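# Four arms build a three-block arch across desks

## Task

Use the three blocks to make an arch spanning the gap between the two desks. Each of the two identical leaning blocks must stand upright on one of its ends (either end), resting flat on a desk, one block per desk, and the two must tilt toward each other. The third block, the keystone, must sit centred between them on their slanted upper ends, with no gap at either joint. All three blocks must lie along one line. Any number of arms may be used.

## Robot and tools

ROBOTS. Four identical i2rt Big YAM arms: arm1, arm2, arm3, arm4. Each has six revolute joints, a two-finger gripper and a wrist camera (armN_cam_wrist). Two fixed room cameras, cam_low and cam_low_2, also watch the scene. Foot (base_link) poses in the scene frame, metres, quaternion w,x,y,z: arm1 (0.378, 0.498, 0.793) q=(0.377, 0.002, -0.002, -0.926); arm2 (-0.376, 0.548, 0.723) q=(0.917, -0.001, 0.006, -0.399); arm3 (-0.379, -0.498, 0.790) q=(0.930, 0, 0, 0.368); arm4 (0.378, -0.498, 0.808) q=(0.368, 0, 0, 0.930). Each foot faces along its own +x. Desk tops under the arms are at z=0.720. Reach is about 1.0 m from the joint1 axis.

FRAMES. One shared scene frame: origin on the floor, +z up, metres. "hand" is the point between the finger pads, roughly 1 cm short of the fingertips. The fingers point along the hand's +z; they open and close along its y. Reported hand positions can be off, more so at long reach. hand_target is where the hand would be at the joint targets the drive currently holds.

move. Arguments arm1..arm4 (each optional; an omitted arm gets nothing new and keeps pursuing its old targets) and cameras. Each arm's part is an object with:
- joints: absolute targets keyed by name. joint1_rad -2.879..2.879 (turn about the foot, + counter-clockwise seen from above, 0 = along the foot's +x); joint2_rad 0..3.141 (shoulder, 0 = upper arm pointing back, + lifts it up then forward); joint3_rad 0..3.019 (elbow, 0 = folded); joint4_rad -1.692..1.57 (hand pitch, + tips fingers up); joint5_rad -1.57..1.57 (hand yaw, + to the arm's right); joint6_rad -2.094..2.094 (roll, + clockwise viewed from behind the hand); all radians. gripper_m 0..0.093, the fingertip gap in metres. Done tolerances: ±0.045, 0.14, 0.09, 0.055, 0.03, 0.035 rad and ±0.003 m.
- target: seven numbers [x, y, z, qw, qx, qy, qz], an absolute hand pose in the scene frame (metres, unit quaternion). The hand is driven in a straight line from its hand_target toward it. If target is given, joints may only contain gripper_m.
- speed: top path speed in m/s, 0.002..0.5, default 0.25; only allowed with target. Rotation is capped at twice that value in rad/s.
All motions in a call start at once. All hand paths in one call finish together, paced by the slowest; a path lasts 0.5 to 10 s and is cut short after 10 s. Each control step clips the commanded pose to within 100 mm and 20 degrees of the measured hand, then solves damped IK (position favoured). Expect centimetre-level misses and possible overshoot, worst with the arm nearly straight. Paths ignore obstacles and other arms. Joints move at unequal rates, so pure joint moves can sweep wide.
cameras: list of camera names or "all"; omitted or null gives all, [] gives none. Unknown keys or names make a call invalid; out-of-range values get it refused, and a refusal (or a stop during a call) cancels the remaining move/wait/finished_scene calls of that reply in the scene.

wait: seconds 0..10, plus cameras as in move; commands nothing and returns state and images. zoom_image: camera name and region [x0, y0, x1, y1] in that camera's image pixels, origin top-left, at most 504x504; only cameras in the latest images. read_manual: section "licences" returns licence text only. finished_scene: scene = the current scene's number; ends it irreversibly, and the arch must then stand unaided.

RESULTS. The "move" line lists each arm sent motion with "done" or its worst status, e.g. "move: arm1 done; arm2 time_out". Status words: off_target (rested away from target, may still push); time_out (joint could not finish; it keeps a nearby target and pushes on; send its reported position to relax it); not_followed (a self/inter-arm collision check withheld targets, shown as "joint command not followed" or "pose unreachable"; the arm may keep trying). on_its_own lists uncommanded activity; its "held at" value is a target, not a reading. Arms under "as last shown" were not commanded and repeat earlier values. Joint velocities are rad/s (gripper m/s); "within noise" means still. Joint torques are in N m, positive toward larger angles, include gravity, and joints 3 and 4 wrap sign beyond ±28. The pictures line names images in order; images can be slightly older than the state. Gripper: closed on nothing reads 0.000-0.003; gripping a hard block reads up to about 0.005 below its width (some read up to 0.002 above); full force needs a target about 0.005 below the contact reading; to release, command well above the reading. Grip force is roughly 50-64 N per pad.

CAMERAS. Wrist cameras are fisheye 672x504; room cameras are pinhole-with-distortion 896x504. Calibration (K, D, T_world_to_cam) is given but may be a few mm or degrees off; wrist camera poses depend on reported joint angles.

AVOID. Any hard press between two arms, including closing a gripper on another arm's fingers; collision checks do not stop fingers, gripper housings or wrist cameras meeting. Knocking blocks out of the work area, dropping them, releasing them while moving, slamming, or pushing hard: arms do not stop on contact. Long pushing, holding loads or stretched poses heat motors; MOTOR HOT warns at 85 °C, and at 100 °C an OVER-TEMPERATURE FAULT drops the arm for 30-60 s (afterwards resend targets marked limit_stop_at_motor_heat). Loose objects may get brief random shoves. The simulation keeps running while you think, holding the last command.

Each tool is called after "Request:" as name([rows], argument=value, ...), one row to a line, values as JSON.

## Session

Request:
move()

Scene clock: 0.00 s.
Joint torques (N m): no reading
Motor temperatures (°C): arm1=[31 26 20 25 23 21 20] | arm2=[31 26 24 23 22 24 22] | arm3=[33 21 21 20 21 20 22] | arm4=[30 23 22 21 21 20 24]
Heat: arm1: hottest joint1_rad 31 °C; arm2: hottest joint1_rad 31 °C; arm3: hottest joint1_rad 33 °C; arm4: hottest joint1_rad 30 °C.
Joint velocities: within noise
arm1.joint_positions: joint1_rad=+0.252 joint2_rad=+0.565 joint3_rad=+1.417 joint4_rad=-1.312 joint5_rad=+0.231 joint6_rad=+0.335 gripper_m=+0.09396
arm1.joint_status: not commanded
arm1.hand: x=+0.2345 y=+0.3433 z=+1.3639 quat_wxyz=(-0.255, -0.816, -0.228, +0.467) (m; scene frame)
arm1.hand_target: x=+0.2364 y=+0.3466 z=+1.3781 quat_wxyz=(-0.264, -0.808, -0.223, +0.477) (m; scene frame)
arm1.hand_status: not commanded
arm2.joint_positions: joint1_rad=-0.344 joint2_rad=+0.538 joint3_rad=+1.349 joint4_rad=-1.179 joint5_rad=-0.039 joint6_rad=-0.043 gripper_m=+0.09396
arm2.joint_status: not commanded
arm2.hand: x=-0.2755 y=+0.3437 z=+1.2933 quat_wxyz=(-0.471, -0.427, -0.707, +0.309) (m; scene frame)
arm2.hand_target: x=-0.2769 y=+0.3471 z=+1.3042 quat_wxyz=(-0.479, -0.423, -0.701, +0.315) (m; scene frame)
arm2.hand_status: not commanded
arm3.joint_positions: joint1_rad=-0.129 joint2_rad=+0.637 joint3_rad=+1.421 joint4_rad=-1.483 joint5_rad=+0.288 joint6_rad=+0.023 gripper_m=+0.09396
arm3.joint_status: not commanded
arm3.hand: x=-0.1778 y=-0.4148 z=+1.3166 quat_wxyz=(-0.437, +0.208, -0.875, -0.010) (m; scene frame)
arm3.hand_target: x=-0.1791 y=-0.4158 z=+1.3282 quat_wxyz=(-0.449, +0.204, -0.870, -0.015) (m; scene frame)
arm3.hand_status: not commanded
arm4.joint_positions: joint1_rad=-0.487 joint2_rad=+0.635 joint3_rad=+1.435 joint4_rad=-1.145 joint5_rad=+0.142 joint6_rad=-0.011 gripper_m=+0.09396
arm4.joint_status: not commanded
arm4.hand: x=+0.3183 y=-0.2501 z=+1.4091 quat_wxyz=(-0.383, +0.644, -0.504, -0.431) (m; scene frame)
arm4.hand_target: x=+0.3197 y=-0.2542 z=+1.4229 quat_wxyz=(-0.390, +0.636, -0.499, -0.442) (m; scene frame)
arm4.hand_status: not commanded
pictures: arm1_cam_wrist, arm2_cam_wrist, arm3_cam_wrist, arm4_cam_wrist, cam_low, cam_low_2

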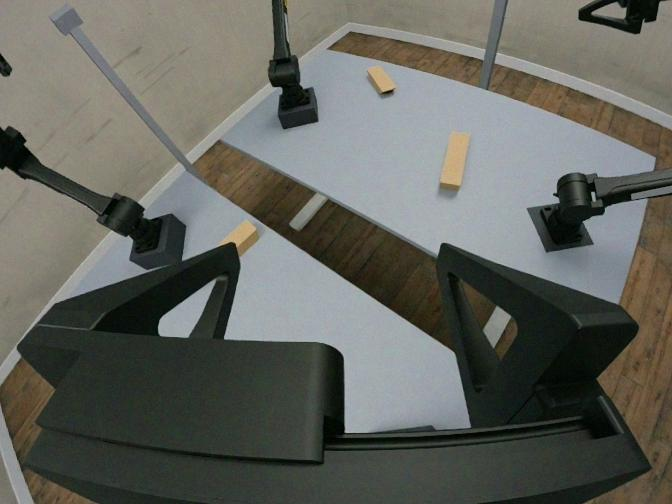

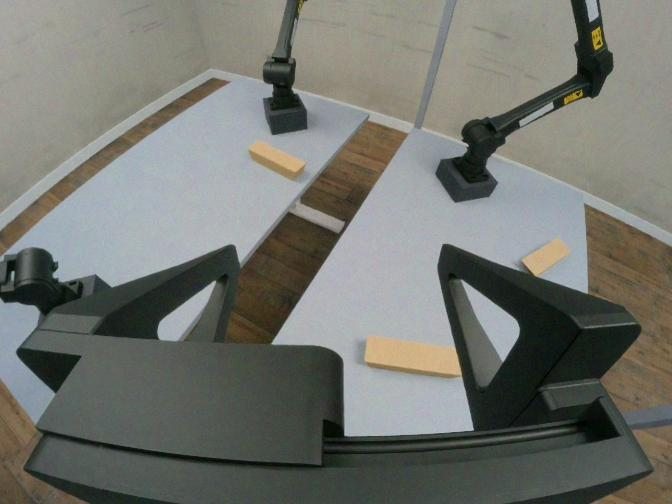

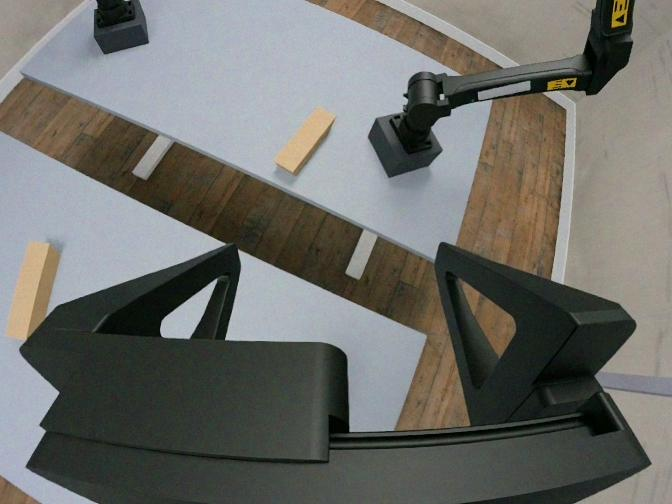

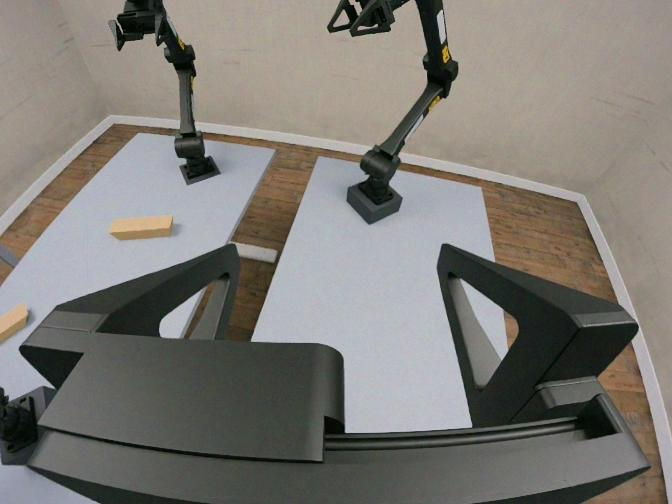

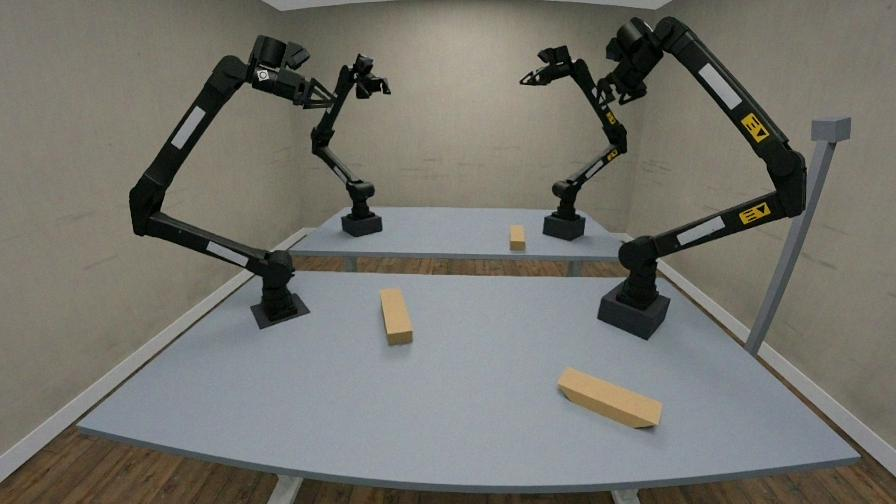

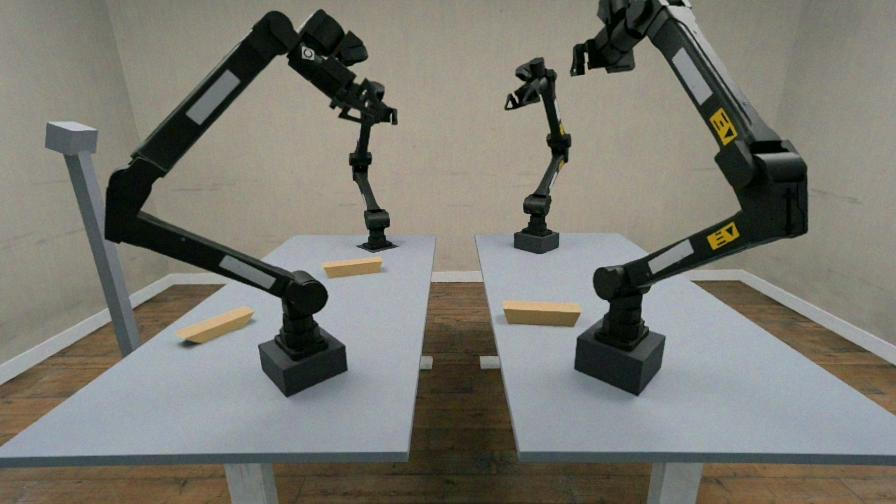

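Request:
zoom_image(camera="cam_low", region=[350, 200, 690, 450])

Request:
zoom_image(camera="cam_low_2", region=[150, 220, 650, 400])

Request:
zoom_image(camera="arm2_cam_wrist", region=[230, 120, 600, 400])

Request:
zoom_image(camera="arm3_cam_wrist", region=[0, 80, 400, 380])

Request:
zoom_image(camera="arm1_cam_wrist", region=[180, 50, 520, 280])

Request:
zoom_image(camera="arm4_cam_wrist", region=[0, 180, 250, 380])

Scaled by 1.482 from the camera's 896x504 image, which has a finer 1280x720 frame.

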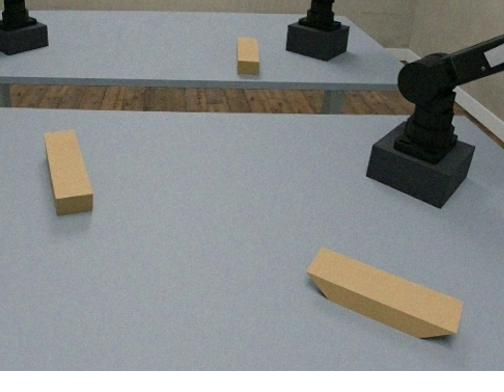

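Scaled by 1.008 from the camera's 896x504 image, which has a finer 1280x720 frame.

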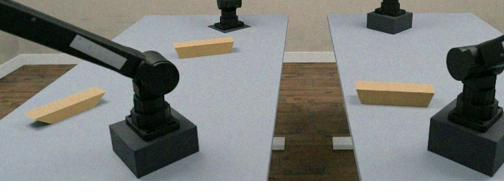

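Scaled by 1.362 from the camera's 672x504 image, which has a finer 960x720 frame.

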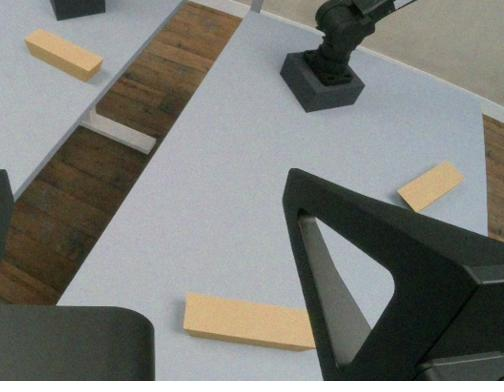

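Scaled by 1.260 from the camera's 672x504 image, which has a finer 960x720 frame.

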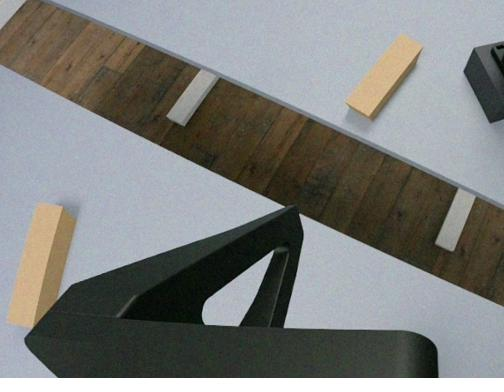

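Scaled by 1.482 from the camera's 672x504 image, which has a finer 960x720 frame.

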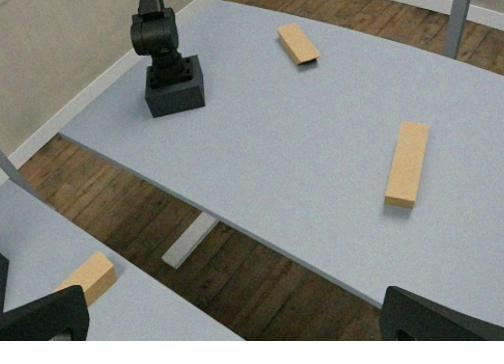

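Scaled by 2.016 from the camera's 672x504 image, which has a finer 960x720 frame.

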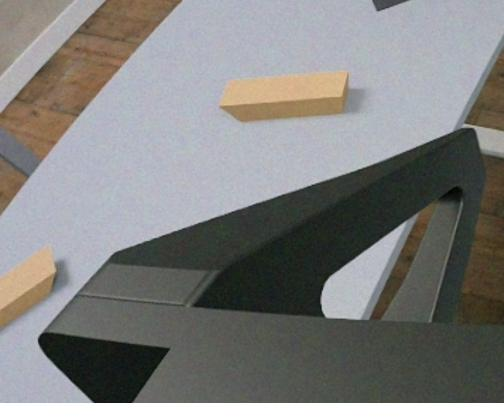

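Request:
move(arm4={"target":[0.26,-0.30,1.12,0,0.96,-0.28,0]}, arm3={"target":[-0.62,-0.32,1.12,0,0.0,1.0,0]}, arm2={"target":[-0.39,0.16,1.12,0,0.7,0.7,0]})

arm2: "target": qw, qx, qy, qz must be a unit quaternion (the sum of their squares is 1)
Scene clock: 13.50 s.
Joint torques (N m): arm1=[0.09 2.32 11.96 1.52 0.05 -0.08] | arm2=[-1.14 4.95 9.84 1.61 -0.03 -0.06] | arm3=[0.73 2.61 9.11 1.16 0.16 0.21] | arm4=[1.85 -0.21 9.66 2.51 0.03 0]
Motor temperatures (°C): arm1=[31 26 21 25 23 21 20] | arm2=[30 26 27 23 22 24 22] | arm3=[33 21 24 20 21 20 22] | arm4=[30 23 25 21 21 20 24]
Heat: arm1: hottest joint1_rad 31 °C; arm2: hottest joint1_rad 30 °C; arm3: hottest joint1_rad 33 °C; arm4: hottest joint1_rad 30 °C.
Joint velocities: within noise
arm1.joint_positions: joint1_rad=+0.252 joint2_rad=+0.565 joint3_rad=+1.417 joint4_rad=-1.312 joint5_rad=+0.231 joint6_rad=+0.335 gripper_m=+0.09396
arm1.joint_status: not commanded
arm1.hand: x=+0.2345 y=+0.3433 z=+1.3639 quat_wxyz=(-0.255, -0.816, -0.228, +0.467) (m; scene frame)
arm1.hand_target: x=+0.2364 y=+0.3466 z=+1.3781 quat_wxyz=(-0.264, -0.808, -0.223, +0.477) (m; scene frame)
arm1.hand_status: not commanded
arm2.joint_positions: joint1_rad=-0.344 joint2_rad=+0.538 joint3_rad=+1.349 joint4_rad=-1.179 joint5_rad=-0.039 joint6_rad=-0.043 gripper_m=+0.09396
arm2.joint_status: not commanded
arm2.hand: x=-0.2755 y=+0.3437 z=+1.2933 quat_wxyz=(-0.471, -0.427, -0.707, +0.309) (m; scene frame)
arm2.hand_target: x=-0.2769 y=+0.3471 z=+1.3042 quat_wxyz=(-0.479, -0.423, -0.701, +0.315) (m; scene frame)
arm2.hand_status: not commanded
arm3.joint_positions: joint1_rad=-0.129 joint2_rad=+0.637 joint3_rad=+1.421 joint4_rad=-1.483 joint5_rad=+0.288 joint6_rad=+0.023 gripper_m=+0.09396
arm3.joint_status: not commanded
arm3.hand: x=-0.1778 y=-0.4148 z=+1.3166 quat_wxyz=(-0.437, +0.208, -0.875, -0.010) (m; scene frame)
arm3.hand_target: x=-0.1791 y=-0.4158 z=+1.3282 quat_wxyz=(-0.449, +0.204, -0.870, -0.015) (m; scene frame)
arm3.hand_status: not commanded
arm4.joint_positions: joint1_rad=-0.487 joint2_rad=+0.635 joint3_rad=+1.435 joint4_rad=-1.145 joint5_rad=+0.142 joint6_rad=-0.011 gripper_m=+0.09396
arm4.joint_status: not commanded
arm4.hand: x=+0.3183 y=-0.2501 z=+1.4091 quat_wxyz=(-0.383, +0.644, -0.504, -0.431) (m; scene frame)
arm4.hand_target: x=+0.3197 y=-0.2542 z=+1.4229 quat_wxyz=(-0.390, +0.636, -0.499, -0.442) (m; scene frame)
arm4.hand_status: not commanded
pictures: none

Request:
move(arm4={"target":[0.20,-0.27,1.12,0,0.8988,-0.4384,0]}, arm3={"target":[-0.64,-0.30,1.12,0,0.9537,-0.3007,0]}, arm2={"target":[-0.39,0.14,1.12,0,0.70711,0.70711,0]})

Scene clock: 20.33 s.
Joint torques (N m): arm1=[0.03 2.26 11.96 1.52 0.04 -0.09] | arm2=[-2.02 -7.53 14.3 -0.02 0.07 0.06] | arm3=[2.26 -6.12 13.48 -0.5 -0.14 0.05] | arm4=[2.73 -6.83 9.43 -0.05 -0.11 -0.17]
Motor temperatures (°C): arm1=[31 26 22 25 23 21 20] | arm2=[30 26 29 23 22 24 22] | arm3=[33 21 24 20 21 20 22] | arm4=[30 23 26 21 21 20 24]
Heat: arm1: hottest joint1_rad 31 °C; arm2: hottest joint1_rad 30 °C; arm3: hottest joint1_rad 33 °C; arm4: hottest joint1_rad 30 °C.
move: arm2 off_target; arm3 off_target; arm4 off_target
Joint velocities: within noise
arm1.joint_positions: joint1_rad=+0.252 joint2_rad=+0.565 joint3_rad=+1.417 joint4_rad=-1.312 joint5_rad=+0.231 joint6_rad=+0.335 gripper_m=+0.09396
arm1.joint_status: not commanded
arm1.hand: x=+0.2345 y=+0.3433 z=+1.3639 quat_wxyz=(-0.255, -0.816, -0.228, +0.467) (m; scene frame)
arm1.hand_target: x=+0.2364 y=+0.3466 z=+1.3781 quat_wxyz=(-0.264, -0.808, -0.223, +0.477) (m; scene frame)
arm1.hand_status: not commanded
arm2.joint_positions: joint1_rad=-0.788 joint2_rad=+1.312 joint3_rad=+1.590 joint4_rad=-1.682 joint5_rad=-0.018 joint6_rad=-0.065 gripper_m=+0.09396
arm2.joint_status: not commanded
arm2.hand: x=-0.3842 y=+0.1486 z=+1.0989 quat_wxyz=(-0.058, -0.694, -0.715, +0.059) (m; scene frame)
arm2.hand_target: x=-0.3897 y=+0.1419 z=+1.1197 quat_wxyz=(-0.071, -0.702, -0.705, +0.076) (m; scene frame)
arm2.hand_status: off_target (0.023 m and 9.6 deg from the pose sent, 0.291 m and 73.3 deg at the start; a joint's target at an end of its range on 69 of 160 steps)
arm3.joint_positions: joint1_rad=+1.731 joint2_rad=+1.157 joint3_rad=+1.278 joint4_rad=-1.673 joint5_rad=+0.010 joint6_rad=-0.011 gripper_m=+0.09397
arm3.joint_status: not commanded
arm3.hand: x=-0.6266 y=-0.3035 z=+1.0957 quat_wxyz=(-0.008, +0.948, -0.318, -0.008) (m; scene frame)
arm3.hand_target: x=-0.6375 y=-0.3012 z=+1.1199 quat_wxyz=(-0.015, +0.952, -0.304, -0.035) (m; scene frame)
arm3.hand_status: off_target (0.028 m and 2.5 deg from the pose sent, 0.515 m and 125.1 deg at the start; pose on its path clipped on 50 of 160 steps; a joint's target at an end of its range on 139 of 160 steps)
arm4.joint_positions: joint1_rad=-0.168 joint2_rad=+1.069 joint3_rad=+1.234 joint4_rad=-1.683 joint5_rad=-0.003 joint6_rad=+0.019 gripper_m=+0.09396
arm4.joint_status: not commanded
arm4.hand: x=+0.2026 y=-0.2677 z=+1.1204 quat_wxyz=(-0.010, +0.891, -0.453, -0.024) (m; scene frame)
arm4.hand_target: x=+0.2004 y=-0.2707 z=+1.1205 quat_wxyz=(-0.006, +0.897, -0.441, -0.018) (m; scene frame)
arm4.hand_status: off_target (0.004 m and 3.5 deg from the pose sent, 0.313 m and 73.9 deg at the start; a joint's target at an end of its range on 46 of 160 steps)
pictures: arm1_cam_wrist, arm2_cam_wrist, arm3_cam_wrist, arm4_cam_wrist, cam_low, cam_low_2
camera_calibration:
arm2_cam_wrist: T_world_to_cam=[[-0.999417, 0.0000249796, 0.0341528, -0.423935], [0.013325, 0.921032, 0.389258, -0.548471], [-0.0314461, 0.389486, -0.920495, 1.05986], [0, 0, 0, 1]] pos_world=[-0.38305, 0.0923683, 1.20357]
arm3_cam_wrist: T_world_to_cam=[[0.608179, 0.793552, 0.019823, 0.600002], [0.644303, -0.508073, 0.571608, -0.373612], [0.463672, -0.334868, -0.820287, 1.21102], [0, 0, 0, 1]] pos_world=[-0.685704, -0.260425, 1.19505]
arm4_cam_wrist: T_world_to_cam=[[0.804444, 0.594009, 0.0049393, -0.00981222], [0.494256, -0.673918, 0.549131, -0.891965], [0.329517, -0.439304, -0.835721, 0.877254], [0, 0, 0, 1]] pos_world=[0.159682, -0.209902, 1.22299]

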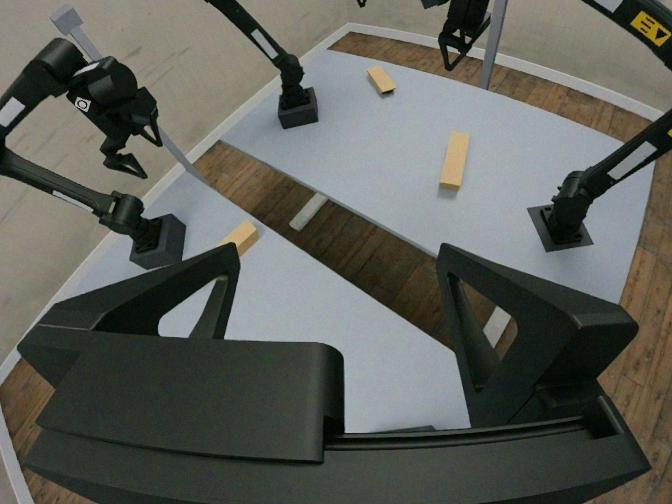

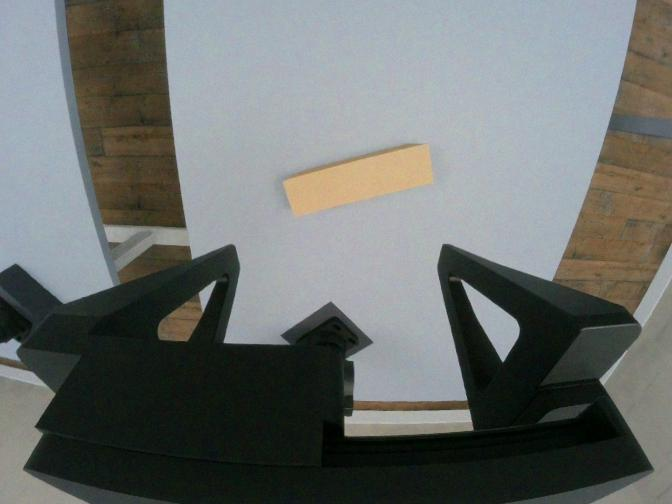

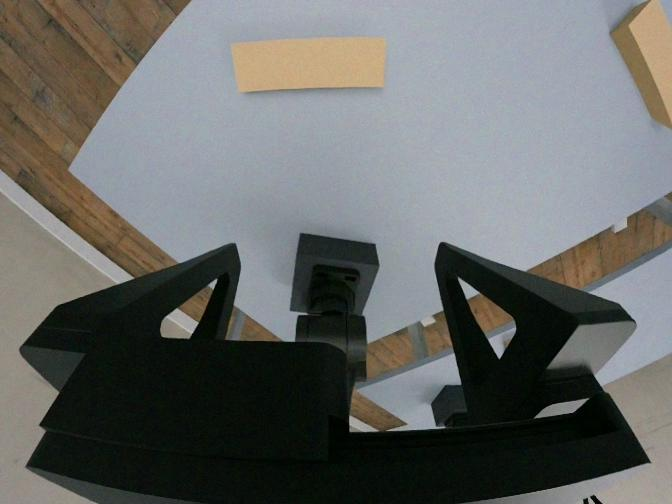

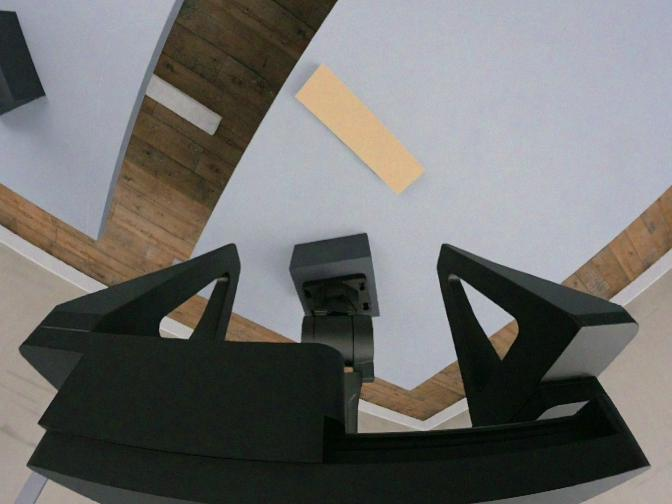

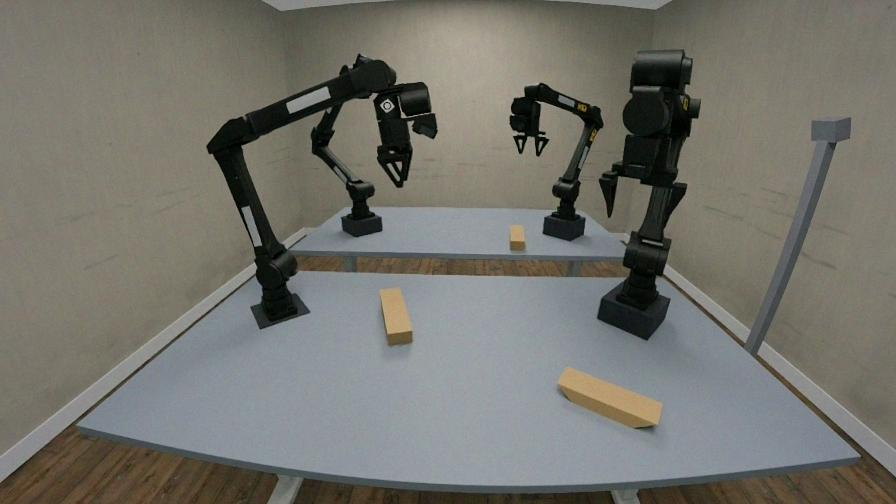

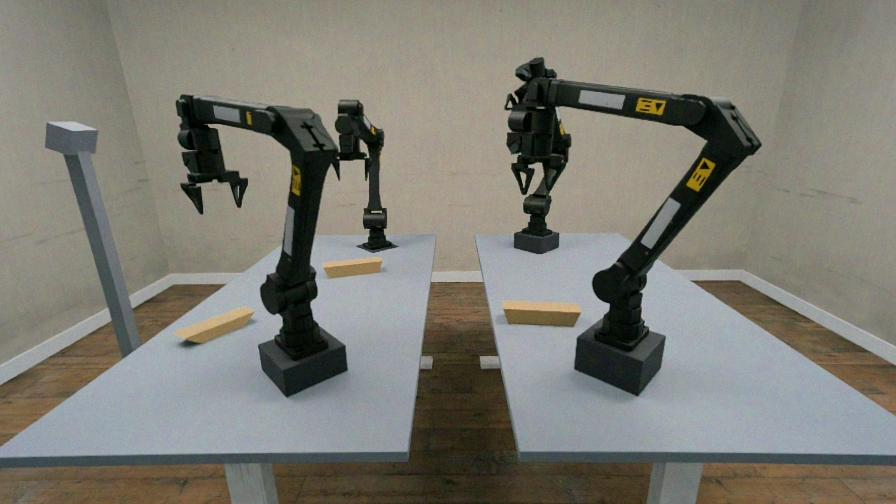

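Request:
zoom_image(camera="arm2_cam_wrist", region=[260, 120, 460, 240])

Request:
zoom_image(camera="arm3_cam_wrist", region=[210, 10, 410, 130])

Request:
zoom_image(camera="arm4_cam_wrist", region=[270, 50, 450, 210])

Request:
zoom_image(camera="cam_low", region=[540, 350, 680, 440])

Request:
zoom_image(camera="cam_low_2", region=[480, 280, 600, 350])

Request:
zoom_image(camera="cam_low_2", region=[160, 240, 400, 360])

Request:
zoom_image(camera="arm3_cam_wrist", region=[592, 0, 672, 140])

Scaled by 2.520 from the camera's 672x504 image, which has a finer 960x720 frame.

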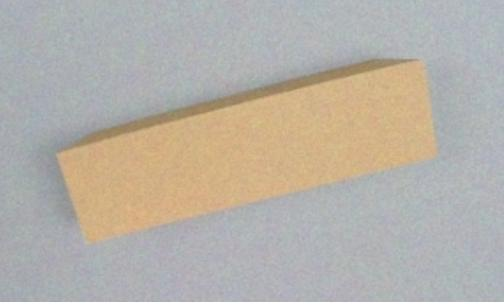

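Scaled by 2.520 from the camera's 672x504 image, which has a finer 960x720 frame.

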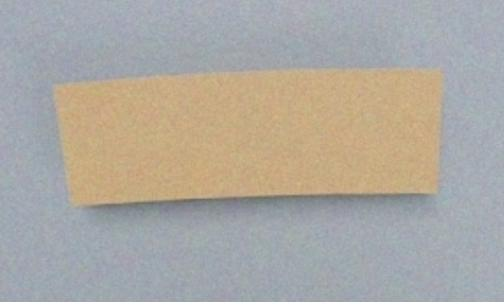

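Scaled by 2.800 from the camera's 672x504 image, which has a finer 960x720 frame.

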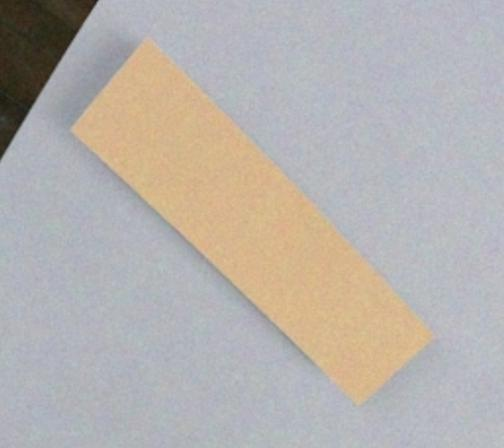

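Scaled by 3.600 from the camera's 896x504 image, which has a finer 1280x720 frame.

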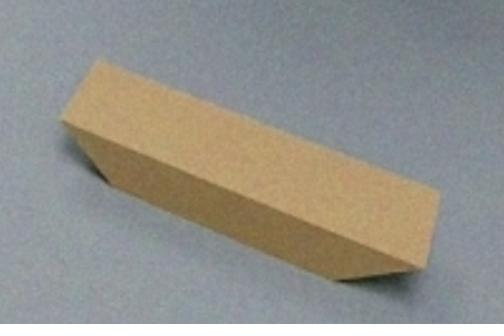

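Scaled by 4.200 from the camera's 896x504 image, which has a finer 1280x720 frame.

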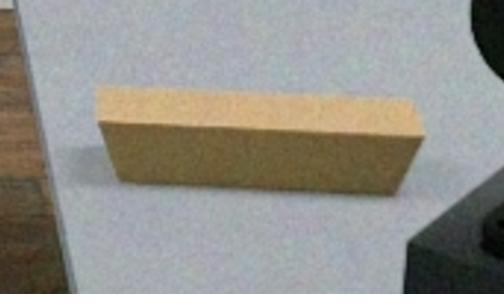

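Scaled by 2.100 from the camera's 896x504 image, which has a finer 1280x720 frame.

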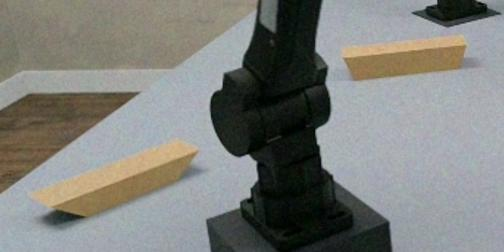

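Scaled by 3.600 from the camera's 672x504 image, which has a finer 960x720 frame.

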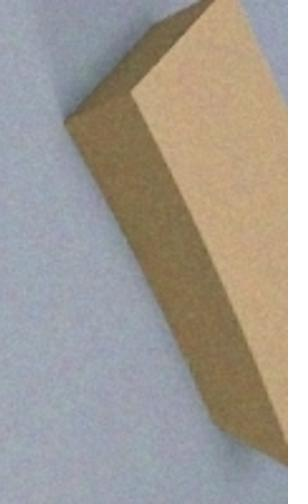

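Request:
move(arm4={"target":[0.24,-0.25,0.92,0,0.9981,-0.061,0]}, arm3={"target":[-0.705,-0.28,0.92,0,-0.454,0.891,0]}, arm2={"target":[-0.43,0.155,0.92,0,-0.1219,0.9925,0]})

Scene clock: 52.17 s.
Joint torques (N m): arm1=[-0.03 2.32 11.96 1.52 0.04 -0.08] | arm2=[-2.02 -8.29 8.5 0.34 0 -0.14] | arm3=[1.96 -8.82 7.31 0.02 0.01 0.32] | arm4=[0.91 -6.83 8.65 1.02 -0.05 -0.18]
Motor temperatures (°C): arm1=[30 25 24 25 23 21 20] | arm2=[30 26 36 23 22 24 22] | arm3=[33 22 28 20 21 20 22] | arm4=[30 23 28 20 21 20 24]
Heat: arm1: hottest joint1_rad 30 °C; arm2: hottest joint3_rad 36 °C; arm3: hottest joint1_rad 33 °C; arm4: hottest joint1_rad 30 °C.
move: arm2 done; arm3 done; arm4 done
Joint velocities: within noise
arm1: as last shown
arm2.joint_positions: joint1_rad=-0.883 joint2_rad=+1.381 joint3_rad=+1.211 joint4_rad=-1.389 joint5_rad=-0.015 joint6_rad=-1.941 gripper_m=+0.09397
arm2.joint_status: not commanded
arm2.hand: x=-0.4242 y=+0.1544 z=+0.9279 quat_wxyz=(+0.000, +0.119, -0.993, +0.006) (m; scene frame)
arm2.hand_target: x=-0.4299 y=+0.1550 z=+0.9204 quat_wxyz=(+0.000, +0.119, -0.993, +0.001) (m; scene frame)
arm2.hand_status: done (0.010 m and 0.8 deg from the pose sent, 0.185 m and 102.6 deg at the start)
arm3.joint_positions: joint1_rad=+1.787 joint2_rad=+1.427 joint3_rad=+1.066 joint4_rad=-1.208 joint5_rad=-0.002 joint6_rad=+1.591 gripper_m=+0.09398
arm3.joint_status: not commanded
arm3.hand: x=-0.7021 y=-0.2759 z=+0.9249 quat_wxyz=(+0.002, +0.457, -0.889, -0.001) (m; scene frame)
arm3.hand_target: x=-0.7053 y=-0.2808 z=+0.9201 quat_wxyz=(+0.002, +0.457, -0.890, +0.001) (m; scene frame)
arm3.hand_status: done (0.007 m and 0.4 deg from the pose sent, 0.194 m and 88.9 deg at the start)
arm4.joint_positions: joint1_rad=-0.298 joint2_rad=+1.142 joint3_rad=+0.757 joint4_rad=-1.193 joint5_rad=+0.007 joint6_rad=-0.924 gripper_m=+0.09396
arm4.joint_status: not commanded
arm4.hand: x=+0.2405 y=-0.2554 z=+0.9218 quat_wxyz=(+0.001, +0.998, -0.063, +0.005) (m; scene frame)
arm4.hand_target: x=+0.2411 y=-0.2495 z=+0.9201 quat_wxyz=(-0.002, +0.998, -0.061, +0.003) (m; scene frame)
arm4.hand_status: done (0.006 m and 0.6 deg from the pose sent, 0.205 m and 47.0 deg at the start)
pictures: arm1_cam_wrist, arm2_cam_wrist, arm3_cam_wrist, arm4_cam_wrist, cam_low, cam_low_2
camera_calibration:
arm2_cam_wrist: T_world_to_cam=[[0.211443, -0.976312, 0.0459078, 0.195403], [-0.830253, -0.15463, 0.535509, -0.814083], [-0.515725, -0.151345, -0.843281, 0.705321], [0, 0, 0, 1]] pos_world=[-0.353459, 0.171639, 1.02176]
arm3_cam_wrist: T_world_to_cam=[[0.809408, -0.5872, 0.00737792, 0.399248], [-0.477374, -0.6506, 0.590622, -1.05766], [-0.342013, -0.481576, -0.806915, 0.496631], [0, 0, 0, 1]] pos_world=[-0.658198, -0.214507, 1.02247]
arm4_cam_wrist: T_world_to_cam=[[0.120414, 0.992704, 0.00629494, 0.218489], [0.794072, -0.100121, 0.599521, -0.765314], [0.595777, -0.0671919, -0.800334, 0.702575], [0, 0, 0, 1]] pos_world=[0.162827, -0.246312, 1.01974]

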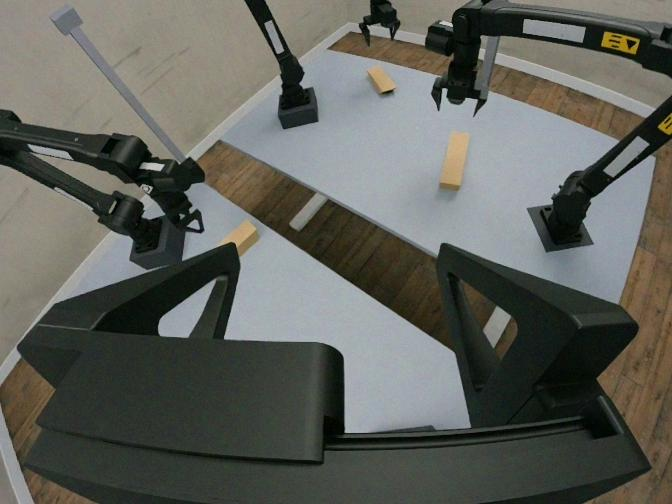

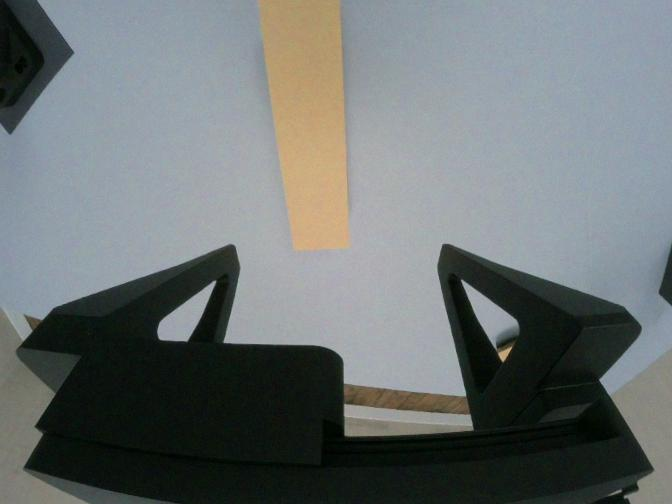

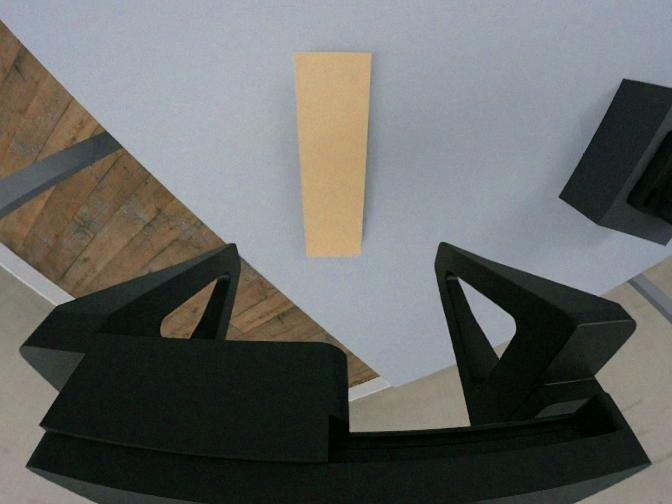

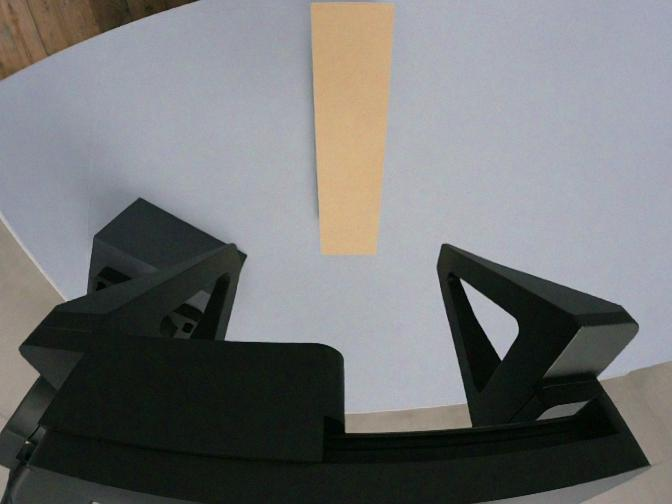

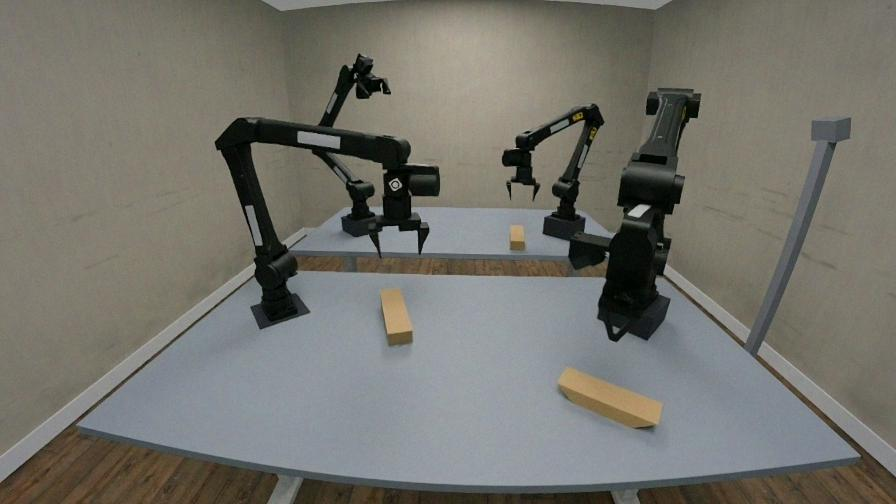

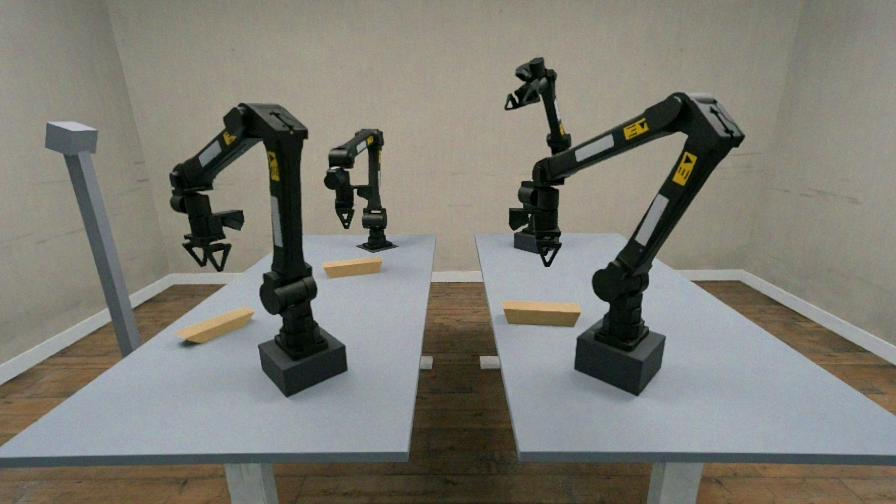

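Request:
move(arm4={"target":[0.24,-0.243,0.81,0,0.9984,-0.0567,0]}, arm3={"target":[-0.715,-0.289,0.81,0,-0.454,0.891,0]}, arm2={"target":[-0.405,0.172,0.84,0,-0.1305,0.9914,0]}, cameras=["arm2_cam_wrist","arm3_cam_wrist","arm4_cam_wrist"])

Scene clock: 59.00 s.
Joint torques (N m): arm1=[0.09 2.32 11.92 1.54 0.04 -0.08] | arm2=[-0.26 -8.06 8.05 0.31 -0.02 0.08] | arm3=[1.38 -10.11 6.26 -0.08 0.18 0.32] | arm4=[0.91 -8 7.21 1.02 -0.19 -0.16]
Motor temperatures (°C): arm1=[30 25 25 25 23 21 20] | arm2=[30 26 35 23 22 24 22] | arm3=[33 22 28 20 21 20 22] | arm4=[30 23 28 20 21 20 24]
Heat: arm1: hottest joint1_rad 30 °C; arm2: hottest joint3_rad 35 °C; arm3: hottest joint1_rad 33 °C; arm4: hottest joint1_rad 30 °C.
move: arm2 done; arm3 done; arm4 done
Joint velocities: within noise
arm1: as last shown
arm2.joint_positions: joint1_rad=-0.844 joint2_rad=+1.395 joint3_rad=+1.003 joint4_rad=-1.170 joint5_rad=-0.015 joint6_rad=-1.936 gripper_m=+0.09397
arm2.joint_status: not commanded
arm2.hand: x=-0.4081 y=+0.1714 z=+0.8464 quat_wxyz=(-0.001, +0.136, -0.991, +0.004) (m; scene frame)
arm2.hand_target: x=-0.4049 y=+0.1721 z=+0.8401 quat_wxyz=(+0.000, +0.134, -0.991, +0.000) (m; scene frame)
arm2.hand_status: done (0.007 m and 0.8 deg from the pose sent, 0.092 m and 1.5 deg at the start)
arm3.joint_positions: joint1_rad=+1.821 joint2_rad=+1.598 joint3_rad=+0.916 joint4_rad=-0.897 joint5_rad=-0.002 joint6_rad=+1.629 gripper_m=+0.09398
arm3.joint_status: not commanded
arm3.hand: x=-0.7111 y=-0.2861 z=+0.8112 quat_wxyz=(-0.001, +0.455, -0.890, +0.004) (m; scene frame)
arm3.hand_target: x=-0.7149 y=-0.2889 z=+0.8101 quat_wxyz=(+0.000, +0.454, -0.891, +0.000) (m; scene frame)
arm3.hand_status: done (0.005 m and 0.5 deg from the pose sent, 0.116 m and 0.4 deg at the start)
arm4.joint_positions: joint1_rad=-0.310 joint2_rad=+1.366 joint3_rad=+0.597 joint4_rad=-0.811 joint5_rad=+0.002 joint6_rad=-0.945 gripper_m=+0.09396
arm4.joint_status: not commanded
arm4.hand: x=+0.2403 y=-0.2498 z=+0.8115 quat_wxyz=(+0.003, +0.998, -0.059, +0.003) (m; scene frame)
arm4.hand_target: x=+0.2399 y=-0.2431 z=+0.8101 quat_wxyz=(+0.000, +0.998, -0.057, +0.000) (m; scene frame)
arm4.hand_status: done (0.007 m and 0.6 deg from the pose sent, 0.112 m and 1.0 deg at the start)
pictures: arm2_cam_wrist, arm3_cam_wrist, arm4_cam_wrist
camera_calibration:
arm2_cam_wrist: T_world_to_cam=[[0.244843, -0.968611, 0.0429558, 0.227101], [-0.824669, -0.18475, 0.534591, -0.746262], [-0.509875, -0.166315, -0.844018, 0.653144], [0, 0, 0, 1]] pos_world=[-0.338002, 0.190729, 0.940455]
arm3_cam_wrist: T_world_to_cam=[[0.806934, -0.590388, 0.0172683, 0.390636], [-0.484905, -0.645502, 0.590081, -1.00498], [-0.33723, -0.48453, -0.80716, 0.399539], [0, 0, 0, 1]] pos_world=[-0.667803, -0.224503, 0.908768]
arm4_cam_wrist: T_world_to_cam=[[0.110806, 0.993841, 0.00167905, 0.220061], [0.796826, -0.0898498, 0.597491, -0.694925], [0.593962, -0.0648678, -0.801874, 0.617063], [0, 0, 0, 1]] pos_world=[0.162838, -0.241116, 0.909648]

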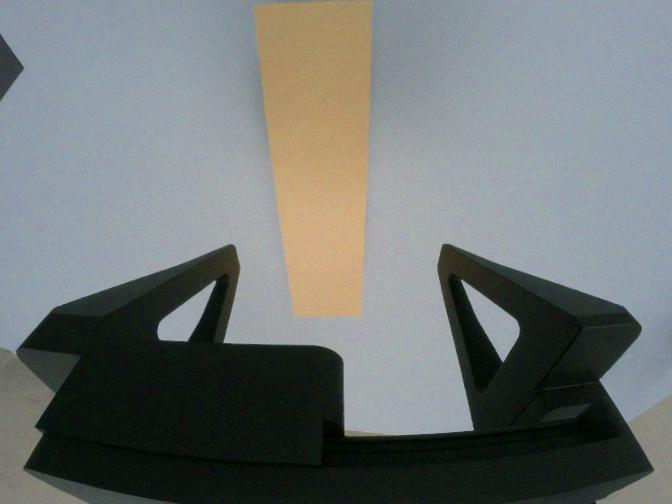

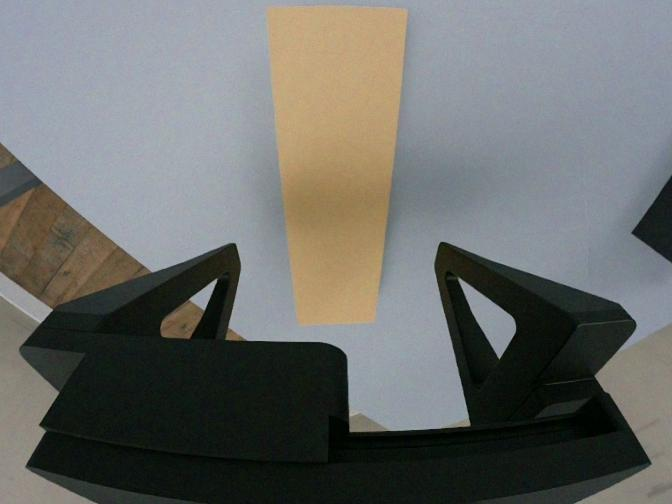

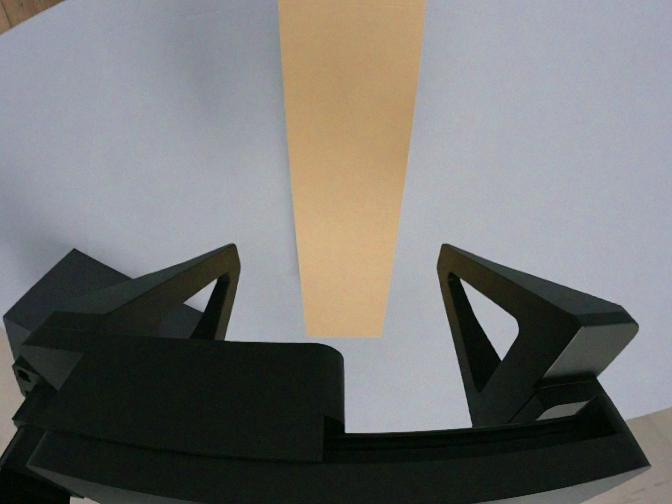

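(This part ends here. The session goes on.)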